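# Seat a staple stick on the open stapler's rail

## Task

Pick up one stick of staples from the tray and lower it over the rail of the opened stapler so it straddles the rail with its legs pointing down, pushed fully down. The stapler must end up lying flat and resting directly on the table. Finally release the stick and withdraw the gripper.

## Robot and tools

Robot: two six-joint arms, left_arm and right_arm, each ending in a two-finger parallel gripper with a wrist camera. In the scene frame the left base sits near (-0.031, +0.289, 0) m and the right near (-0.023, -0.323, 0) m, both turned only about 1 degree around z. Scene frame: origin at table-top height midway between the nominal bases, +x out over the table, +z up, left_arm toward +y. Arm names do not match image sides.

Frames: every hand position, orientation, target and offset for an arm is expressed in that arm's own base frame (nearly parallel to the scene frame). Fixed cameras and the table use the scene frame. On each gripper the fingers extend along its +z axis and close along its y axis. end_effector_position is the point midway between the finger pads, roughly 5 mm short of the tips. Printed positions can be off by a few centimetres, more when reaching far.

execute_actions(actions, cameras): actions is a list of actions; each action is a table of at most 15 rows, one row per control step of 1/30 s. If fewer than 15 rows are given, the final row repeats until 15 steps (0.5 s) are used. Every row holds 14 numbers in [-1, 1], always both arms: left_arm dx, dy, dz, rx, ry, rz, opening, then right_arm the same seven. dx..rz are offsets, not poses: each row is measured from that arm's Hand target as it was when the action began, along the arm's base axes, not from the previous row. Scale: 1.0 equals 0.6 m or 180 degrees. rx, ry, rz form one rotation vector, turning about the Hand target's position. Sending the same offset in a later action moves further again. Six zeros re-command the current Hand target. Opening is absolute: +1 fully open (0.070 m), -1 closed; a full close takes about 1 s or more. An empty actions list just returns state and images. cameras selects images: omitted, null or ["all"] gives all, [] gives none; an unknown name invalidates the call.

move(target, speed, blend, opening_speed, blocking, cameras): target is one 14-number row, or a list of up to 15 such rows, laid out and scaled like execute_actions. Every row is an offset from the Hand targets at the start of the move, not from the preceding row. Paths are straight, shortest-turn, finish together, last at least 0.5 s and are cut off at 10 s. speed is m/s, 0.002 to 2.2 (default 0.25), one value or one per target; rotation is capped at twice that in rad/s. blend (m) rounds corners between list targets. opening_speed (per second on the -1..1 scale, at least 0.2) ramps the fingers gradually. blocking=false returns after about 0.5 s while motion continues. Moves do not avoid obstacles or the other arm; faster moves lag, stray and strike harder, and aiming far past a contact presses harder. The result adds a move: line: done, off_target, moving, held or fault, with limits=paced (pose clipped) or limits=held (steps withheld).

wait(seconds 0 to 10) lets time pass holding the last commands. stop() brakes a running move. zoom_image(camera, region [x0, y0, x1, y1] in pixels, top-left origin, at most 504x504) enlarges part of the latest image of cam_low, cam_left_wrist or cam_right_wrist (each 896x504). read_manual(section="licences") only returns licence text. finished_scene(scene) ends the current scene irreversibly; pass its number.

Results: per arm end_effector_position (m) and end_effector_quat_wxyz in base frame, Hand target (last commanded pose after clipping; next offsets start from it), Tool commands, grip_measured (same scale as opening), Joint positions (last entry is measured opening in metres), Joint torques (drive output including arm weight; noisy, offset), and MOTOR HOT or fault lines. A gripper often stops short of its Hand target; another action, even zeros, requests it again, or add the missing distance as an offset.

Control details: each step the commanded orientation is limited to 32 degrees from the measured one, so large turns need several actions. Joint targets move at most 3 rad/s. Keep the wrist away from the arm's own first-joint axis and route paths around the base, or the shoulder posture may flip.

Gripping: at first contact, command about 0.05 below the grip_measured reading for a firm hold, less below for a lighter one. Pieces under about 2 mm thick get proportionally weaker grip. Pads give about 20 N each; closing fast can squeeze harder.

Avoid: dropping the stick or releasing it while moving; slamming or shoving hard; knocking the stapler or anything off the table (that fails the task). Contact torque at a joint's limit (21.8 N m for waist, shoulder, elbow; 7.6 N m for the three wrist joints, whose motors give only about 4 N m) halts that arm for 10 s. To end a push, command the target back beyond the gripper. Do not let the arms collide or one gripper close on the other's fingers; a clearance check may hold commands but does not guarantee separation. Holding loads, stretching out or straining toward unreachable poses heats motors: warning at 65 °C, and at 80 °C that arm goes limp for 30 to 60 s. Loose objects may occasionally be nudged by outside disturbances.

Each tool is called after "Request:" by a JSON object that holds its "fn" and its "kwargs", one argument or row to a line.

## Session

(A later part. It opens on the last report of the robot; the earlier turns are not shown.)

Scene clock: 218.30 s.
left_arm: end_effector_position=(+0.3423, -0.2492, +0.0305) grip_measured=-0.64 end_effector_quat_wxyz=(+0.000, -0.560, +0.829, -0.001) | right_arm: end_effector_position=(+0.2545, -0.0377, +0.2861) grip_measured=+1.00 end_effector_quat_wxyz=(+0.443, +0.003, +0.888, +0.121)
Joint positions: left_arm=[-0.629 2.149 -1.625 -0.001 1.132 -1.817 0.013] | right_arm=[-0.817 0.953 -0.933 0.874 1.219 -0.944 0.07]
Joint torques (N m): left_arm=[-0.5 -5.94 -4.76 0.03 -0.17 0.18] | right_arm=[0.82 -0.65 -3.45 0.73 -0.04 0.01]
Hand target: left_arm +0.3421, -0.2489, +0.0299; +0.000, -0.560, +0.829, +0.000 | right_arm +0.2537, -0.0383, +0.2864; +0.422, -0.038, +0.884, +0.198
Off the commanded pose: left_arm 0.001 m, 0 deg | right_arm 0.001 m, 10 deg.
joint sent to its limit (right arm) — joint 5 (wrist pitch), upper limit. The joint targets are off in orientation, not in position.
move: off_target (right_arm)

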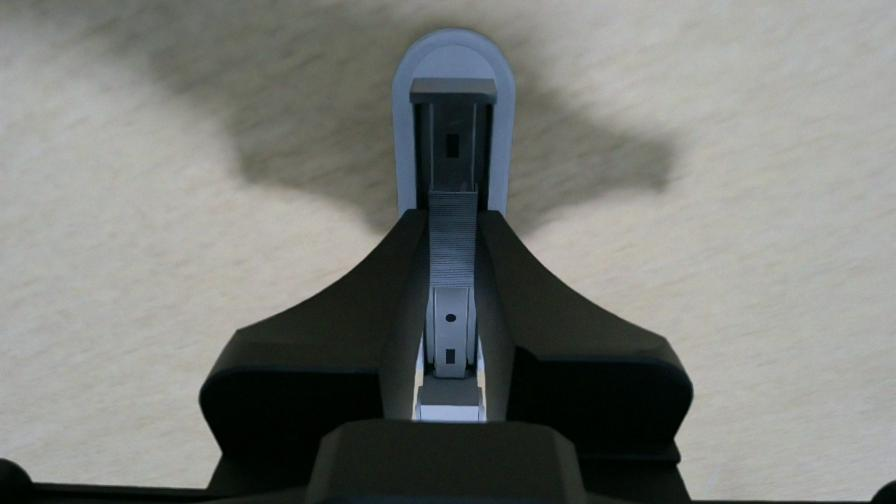

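Request:
{"fn": "move", "kwargs": {
  "target": [0,0,-0.002,0,0,0,-0.68,0,0,0,0,0,0,1],
  "speed": 0.02,
  "cameras": []
}}

Request:
{"fn": "move", "kwargs": {
  "target": [0,0,0.002,0,0,0,-0.48,0,0,0,0,0,0,1],
  "opening_speed": 0.2,
  "cameras": ["cam_left_wrist"]
}}

Request:
{"fn": "move", "kwargs": {
  "target": [0,0,0.03,0,0,0,-0.48,0,0,0,0,0,0,1],
  "speed": 0.06,
  "cameras": ["cam_left_wrist","cam_low"]
}}

Request:
{"fn": "zoom_image", "kwargs": {
  "camera": "cam_left_wrist",
  "region": [390, 110, 510, 290]
}}

Scene clock: 228.23 s.
left_arm: end_effector_position=(+0.3421, -0.2491, +0.0298) grip_measured=-0.64 end_effector_quat_wxyz=(+0.000, -0.560, +0.829, +0.000) | right_arm: end_effector_position=(+0.2545, -0.0377, +0.2861) grip_measured=+1.00 end_effector_quat_wxyz=(+0.443, +0.003, +0.888, +0.121)
Joint positions: left_arm=[-0.629 2.149 -1.623 -0.001 1.131 -1.817 0.013] | right_arm=[-0.817 0.953 -0.933 0.874 1.219 -0.944 0.07]
Joint torques (N m): left_arm=[1.06 -1.7 -0.63 0.29 -0.84 0.28] | right_arm=[-0.24 -0.61 -3.34 0.69 -0.05 0.01]
Hand target: left_arm +0.3421, -0.2489, +0.0287; +0.000, -0.560, +0.829, +0.000 | right_arm +0.2537, -0.0383, +0.2864; +0.422, -0.038, +0.884, +0.198
Off the commanded pose: left_arm 0.001 m, 0 deg | right_arm 0.001 m, 10 deg.
joint sent to its limit (right arm) — joint 5 (wrist pitch), upper limit. The joint targets are off in orientation, not in position.
move: off_target (right_arm)

Scene clock: 229.43 s.
left_arm: end_effector_position=(+0.3418, -0.2489, +0.0296) grip_measured=-0.48 end_effector_quat_wxyz=(+0.000, -0.560, +0.829, +0.001) | right_arm: end_effector_position=(+0.2545, -0.0377, +0.2861) grip_measured=+1.00 end_effector_quat_wxyz=(+0.443, +0.003, +0.888, +0.121)
Joint positions: left_arm=[-0.629 2.15 -1.624 -0.001 1.133 -1.817 0.018] | right_arm=[-0.817 0.953 -0.933 0.874 1.219 -0.944 0.07]
Joint torques (N m): left_arm=[0.08 -2.99 -0.7 0.15 0.17 0.29] | right_arm=[-0.13 -1.12 -3.13 0.54 -0.05 0.03]
Hand target: left_arm +0.3421, -0.2489, +0.0299; +0.000, -0.560, +0.829, +0.000 | right_arm +0.2537, -0.0383, +0.2864; +0.422, -0.038, +0.884, +0.198
Off the commanded pose: left_arm 0.000 m, 0 deg | right_arm 0.001 m, 10 deg.
joint sent to its limit (right arm) — joint 5 (wrist pitch), upper limit. The joint targets are off in orientation, not in position.
move: off_target (right_arm)

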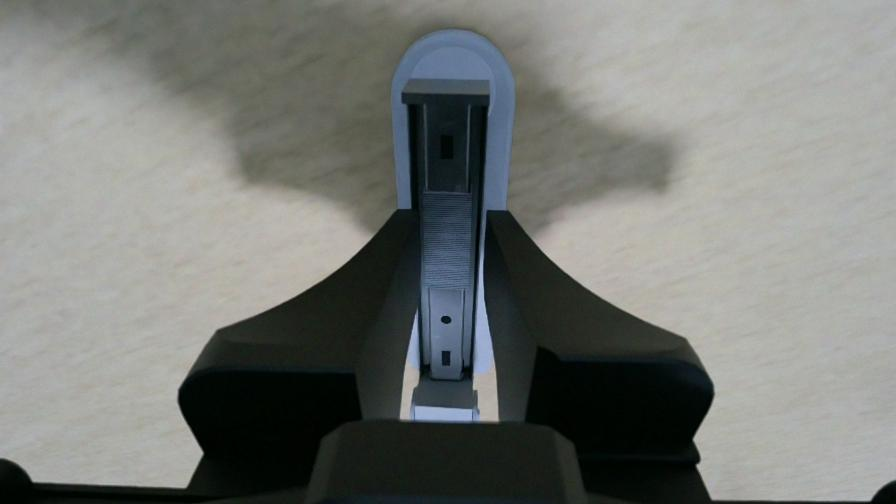

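Scene clock: 230.13 s.
left_arm: end_effector_position=(+0.3417, -0.2488, +0.0474) grip_measured=-0.48 end_effector_quat_wxyz=(-0.001, -0.560, +0.829, +0.001) | right_arm: end_effector_position=(+0.2545, -0.0377, +0.2861) grip_measured=+1.00 end_effector_quat_wxyz=(+0.443, +0.003, +0.888, +0.121)
Joint positions: left_arm=[-0.629 2.129 -1.661 -0.001 1.192 -1.817 0.018] | right_arm=[-0.817 0.953 -0.933 0.874 1.219 -0.944 0.07]
Joint torques (N m): left_arm=[-0.37 -8.35 -5.7 0.05 -0.17 0.28] | right_arm=[0.69 -0.68 -3.26 0.75 -0.03 0.02]
Hand target: left_arm +0.3421, -0.2489, +0.0479; +0.000, -0.560, +0.829, +0.000 | right_arm +0.2537, -0.0383, +0.2864; +0.422, -0.038, +0.884, +0.198
Off the commanded pose: left_arm 0.001 m, 0 deg | right_arm 0.001 m, 10 deg.
joint sent to its limit (right arm) — joint 5 (wrist pitch), upper limit. The joint targets are off in orientation, not in position.
move: off_target (right_arm)
Images, in order (width x height): cam_low 896x504, cam_left_wrist 896x504.

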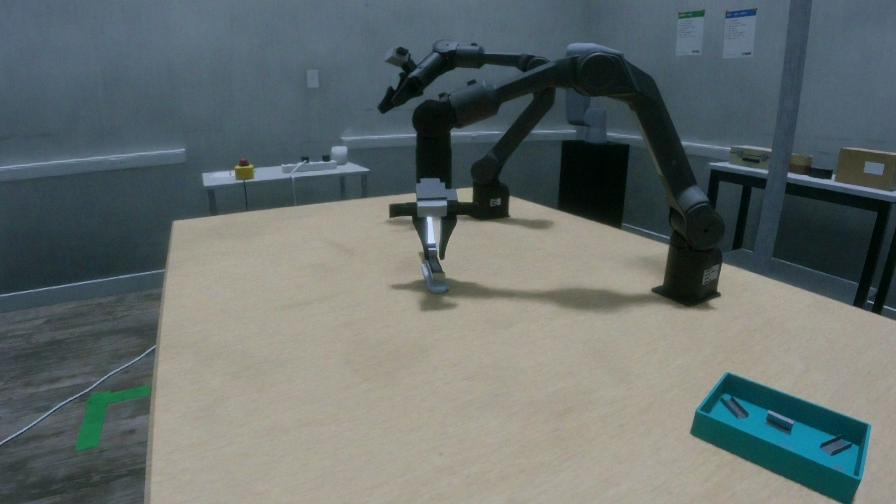

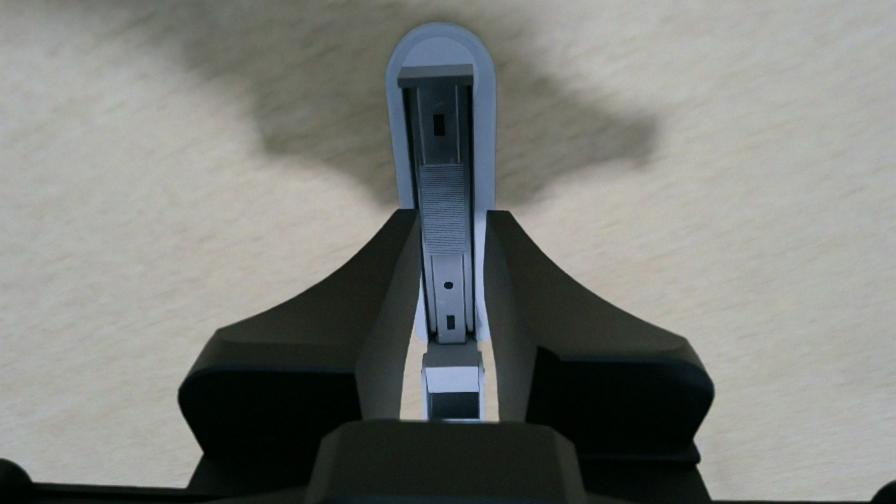

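Scaled by 2.800.

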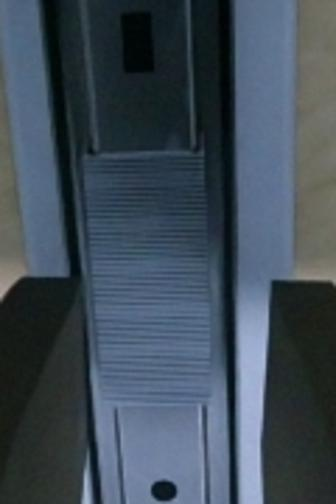

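Request:
{"fn": "move", "kwargs": {
  "target": [-0.0023,0.0063,0,0,0,0.014,-1,0,0,0,0,0,0,1],
  "cameras": ["cam_left_wrist"]
}}

Request:
{"fn": "zoom_image", "kwargs": {
  "camera": "cam_left_wrist",
  "region": [390, 110, 510, 290]
}}

Scene clock: 245.90 s.
left_arm: end_effector_position=(+0.3405, -0.2452, +0.0478) grip_measured=-1.00 end_effector_quat_wxyz=(+0.000, -0.578, +0.816, +0.000) | right_arm: end_effector_position=(+0.2545, -0.0377, +0.2861) grip_measured=+1.00 end_effector_quat_wxyz=(+0.443, +0.003, +0.888, +0.121)
Joint positions: left_arm=[-0.624 2.117 -1.64 -0.001 1.183 -1.856 0] | right_arm=[-0.817 0.953 -0.933 0.874 1.219 -0.944 0.07]
Joint torques (N m): left_arm=[0.78 -7.8 -4.83 -0.04 -0.15 0.23] | right_arm=[0.13 -0.78 -3.55 0.69 -0.09 0]
Hand target: left_arm +0.3407, -0.2451, +0.0479; +0.000, -0.578, +0.816, +0.000 | right_arm +0.2537, -0.0383, +0.2864; +0.422, -0.038, +0.884, +0.198
Off the commanded pose: left_arm 0.000 m, 0 deg | right_arm 0.001 m, 10 deg.
joint sent to its limit (right arm) — joint 5 (wrist pitch), upper limit. The joint targets are off in orientation, not in position.
move: off_target (right_arm)

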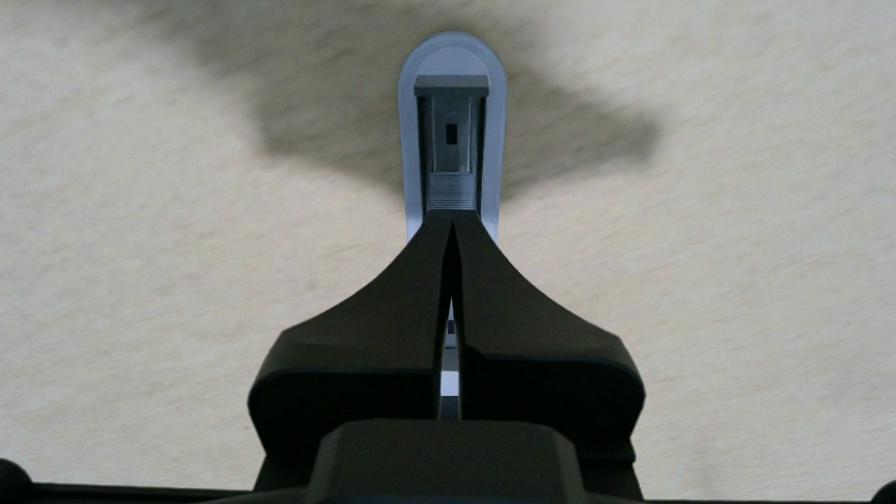

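Scaled by 2.800.

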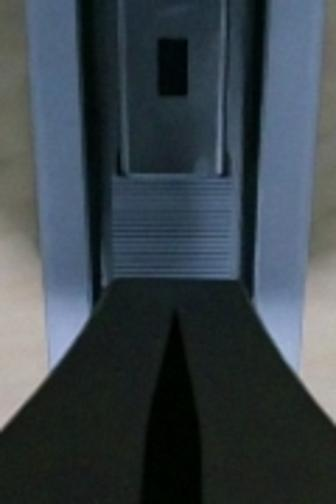

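Request:
{"fn": "move", "kwargs": {
  "target": [
    [-0.0007,0.0003,-0.0255,0,0,0,-1,0,0,0,0,0,0,1],
    [-0.0007,0.0003,-0.037,0,0,0,-1,0,0,0,0,0,0,1]
  ],
  "speed": [0.05,0.02],
  "cameras": ["cam_left_wrist","cam_low"]
}}

Request:
{"fn": "move", "kwargs": {
  "target": [
    [0,0,0.008,0,0,0,-1,0,0,0,0,0,0,1],
    [-0.02,-0.03,0.06,0,0,0,-1,0,0,0,0,0,0,1]
  ],
  "speed": [0.03,0.12],
  "cameras": ["cam_left_wrist","cam_low"]
}}

Request:
{"fn": "zoom_image", "kwargs": {
  "camera": "cam_left_wrist",
  "region": [370, 20, 530, 220]
}}

Request:
{"fn": "zoom_image", "kwargs": {
  "camera": "cam_low",
  "region": [390, 190, 490, 310]
}}

Scene clock: 256.93 s.
left_arm: end_effector_position=(+0.3415, -0.2459, +0.0304) grip_measured=-1.00 end_effector_quat_wxyz=(+0.002, -0.578, +0.816, -0.006) | right_arm: end_effector_position=(+0.2545, -0.0377, +0.2861) grip_measured=+1.00 end_effector_quat_wxyz=(+0.443, +0.003, +0.888, +0.121)
Joint positions: left_arm=[-0.624 2.131 -1.593 0 1.107 -1.856 0] | right_arm=[-0.817 0.953 -0.933 0.874 1.219 -0.944 0.07]
Joint torques (N m): left_arm=[-0.51 4.64 7.29 0.28 0.19 0.24] | right_arm=[0.59 -1.07 -3.78 0.68 -0.04 0.04]
Hand target: left_arm +0.3403, -0.2450, +0.0257; +0.000, -0.578, +0.816, +0.000 | right_arm +0.2537, -0.0383, +0.2864; +0.422, -0.038, +0.884, +0.198
Off the commanded pose: left_arm 0.005 m, 1 deg | right_arm 0.001 m, 10 deg.
joint sent to its limit (right arm) — joint 5 (wrist pitch), upper limit. The joint targets are off in orientation, not in position.
move: off_target (left_arm, right_arm)
Images, in order (width x height): cam_low 896x504, cam_left_wrist 896x504.

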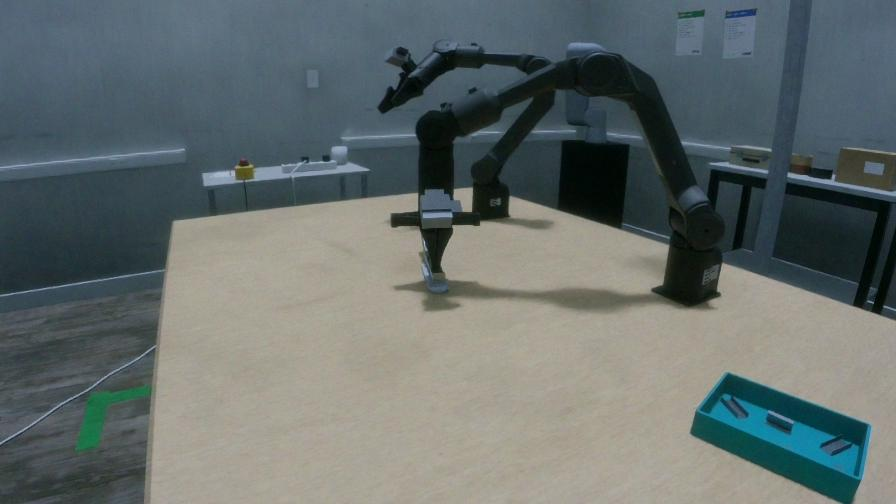

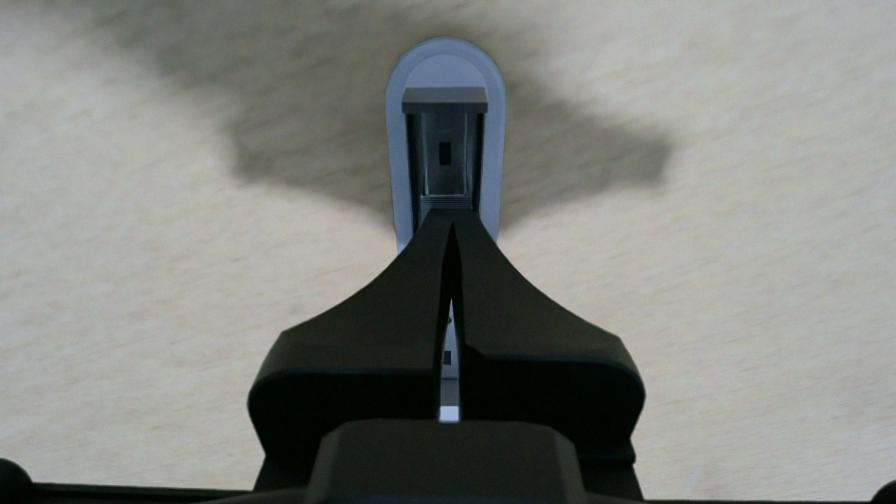

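Scene clock: 257.93 s.
left_arm: end_effector_position=(+0.3273, -0.2631, +0.0606) grip_measured=-1.00 end_effector_quat_wxyz=(+0.001, -0.578, +0.816, -0.002) | right_arm: end_effector_position=(+0.2545, -0.0377, +0.2861) grip_measured=+1.00 end_effector_quat_wxyz=(+0.443, +0.003, +0.888, +0.121)
Joint positions: left_arm=[-0.677 2.099 -1.663 0 1.217 -1.909 0] | right_arm=[-0.817 0.953 -0.933 0.874 1.219 -0.944 0.07]
Joint torques (N m): left_arm=[0.98 -7.95 -5.34 0.16 0.14 0.44] | right_arm=[-0.18 -1.11 -3.84 0.54 -0.05 -0.02]
Hand target: left_arm +0.3283, -0.2630, +0.0617; +0.000, -0.578, +0.816, +0.000 | right_arm +0.2537, -0.0383, +0.2864; +0.422, -0.038, +0.884, +0.198
Off the commanded pose: left_arm 0.002 m, 0 deg | right_arm 0.001 m, 10 deg.
joint sent to its limit (left arm) — joint 5 (wrist pitch), upper limit. The joint targets still meet the commanded pose.
joint sent to its limit (right arm) — joint 5 (wrist pitch), upper limit. The joint targets are off in orientation, not in position.
move: off_target (right_arm)
Images, in order (width x height): cam_low 896x504, cam_left_wrist 896x504.

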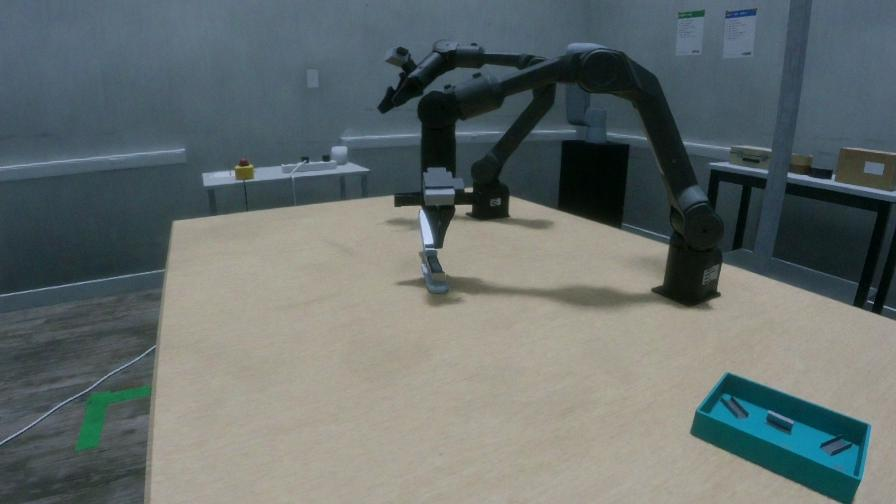

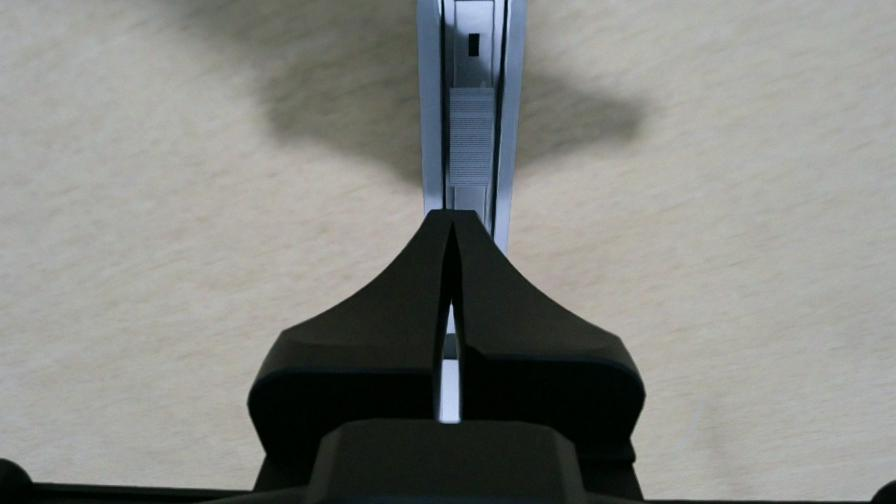

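Scaled by 2.520.

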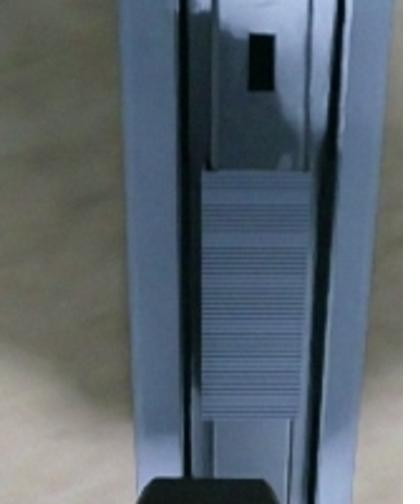

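Scaled by 4.200.

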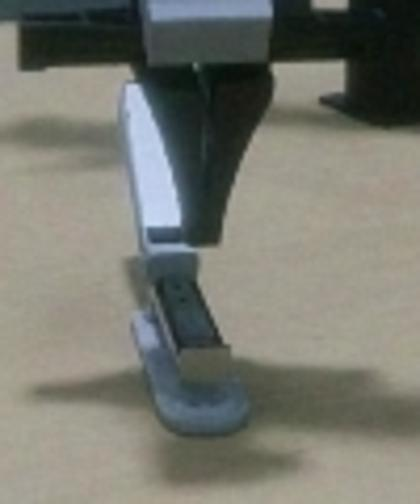

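Request:
{"fn": "move", "kwargs": {
  "target": [
    [0,0,0.09,0,0,0,-1,0,0,0,0,0,0,1],
    [0,0.25,0.15,0,0,0,-1,0,0,0,0,0,0,1]
  ],
  "speed": 0.2,
  "blend": [0.03,0],
  "cameras": ["cam_left_wrist","cam_low"]
}}

Request:
{"fn": "zoom_image", "kwargs": {
  "camera": "cam_low",
  "region": [390, 190, 490, 310]
}}

Scene clock: 270.13 s.
left_arm: end_effector_position=(+0.3280, -0.1126, +0.1517) grip_measured=-1.00 end_effector_quat_wxyz=(+0.043, -0.576, +0.814, -0.060) | right_arm: end_effector_position=(+0.2545, -0.0377, +0.2861) grip_measured=+1.00 end_effector_quat_wxyz=(+0.443, +0.003, +0.888, +0.121)
Joint positions: left_arm=[-0.331 1.662 -1.369 0 1.217 -1.563 0] | right_arm=[-0.817 0.953 -0.933 0.874 1.219 -0.944 0.07]
Joint torques (N m): left_arm=[-0.7 -3.31 -6.1 -0.04 -0.11 0.13] | right_arm=[0.38 -1.1 -4.18 0.69 -0.07 0.05]
Hand target: left_arm +0.3283, -0.1130, +0.1517; +0.000, -0.578, +0.816, +0.000 | right_arm +0.2537, -0.0383, +0.2864; +0.422, -0.038, +0.884, +0.198
Off the commanded pose: left_arm 0.000 m, 9 deg | right_arm 0.001 m, 10 deg.
joint sent to its limit (left arm) — joint 5 (wrist pitch), upper limit. The joint targets are off in orientation, not in position.
joint sent to its limit (right arm) — joint 5 (wrist pitch), upper limit. The joint targets are off in orientation, not in position.
move: off_target (left_arm, right_arm)
Images, in order (width x height): cam_low 896x504, cam_left_wrist 896x504.

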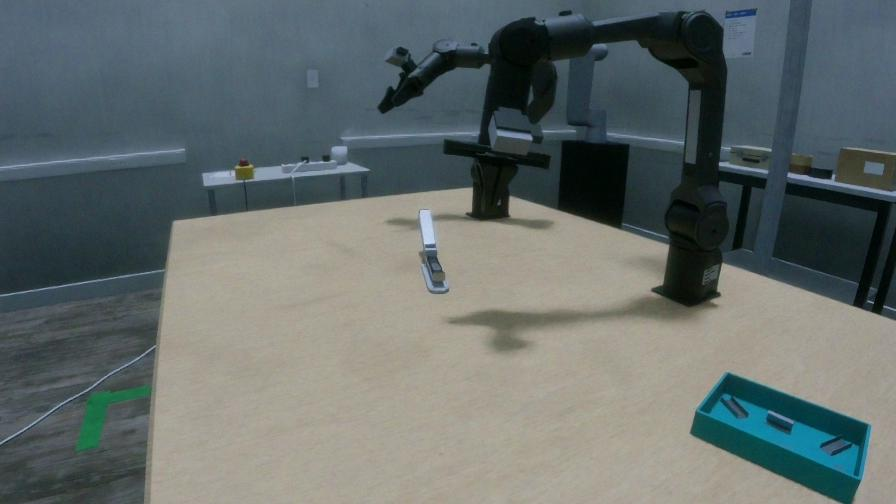

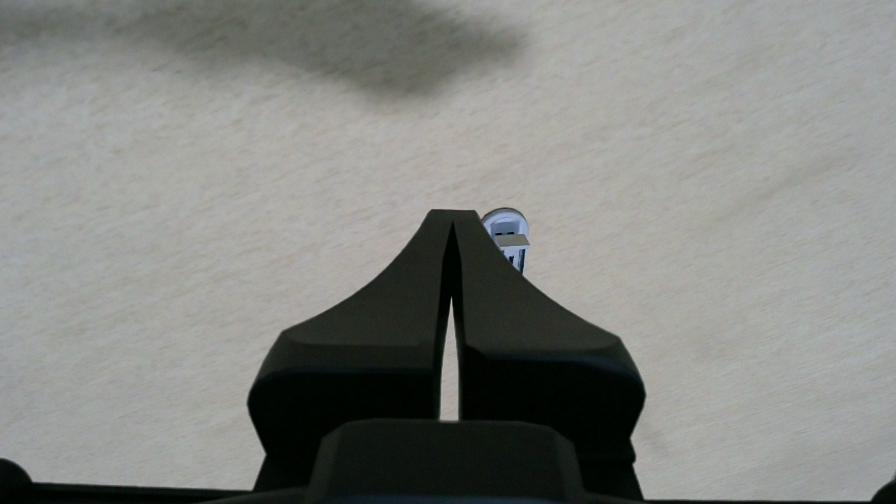

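Scaled by 4.200.

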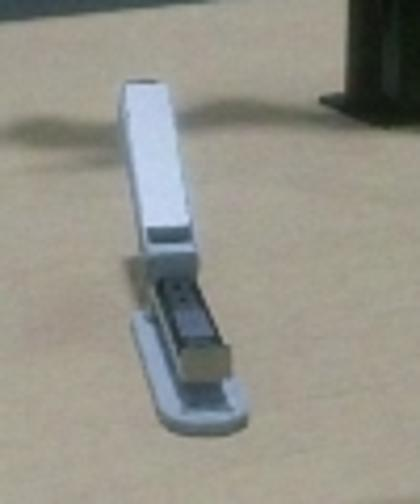

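Request:
{"fn": "finished_scene", "kwargs": {
  "scene": 2
}}

The scene is finished: the task was done.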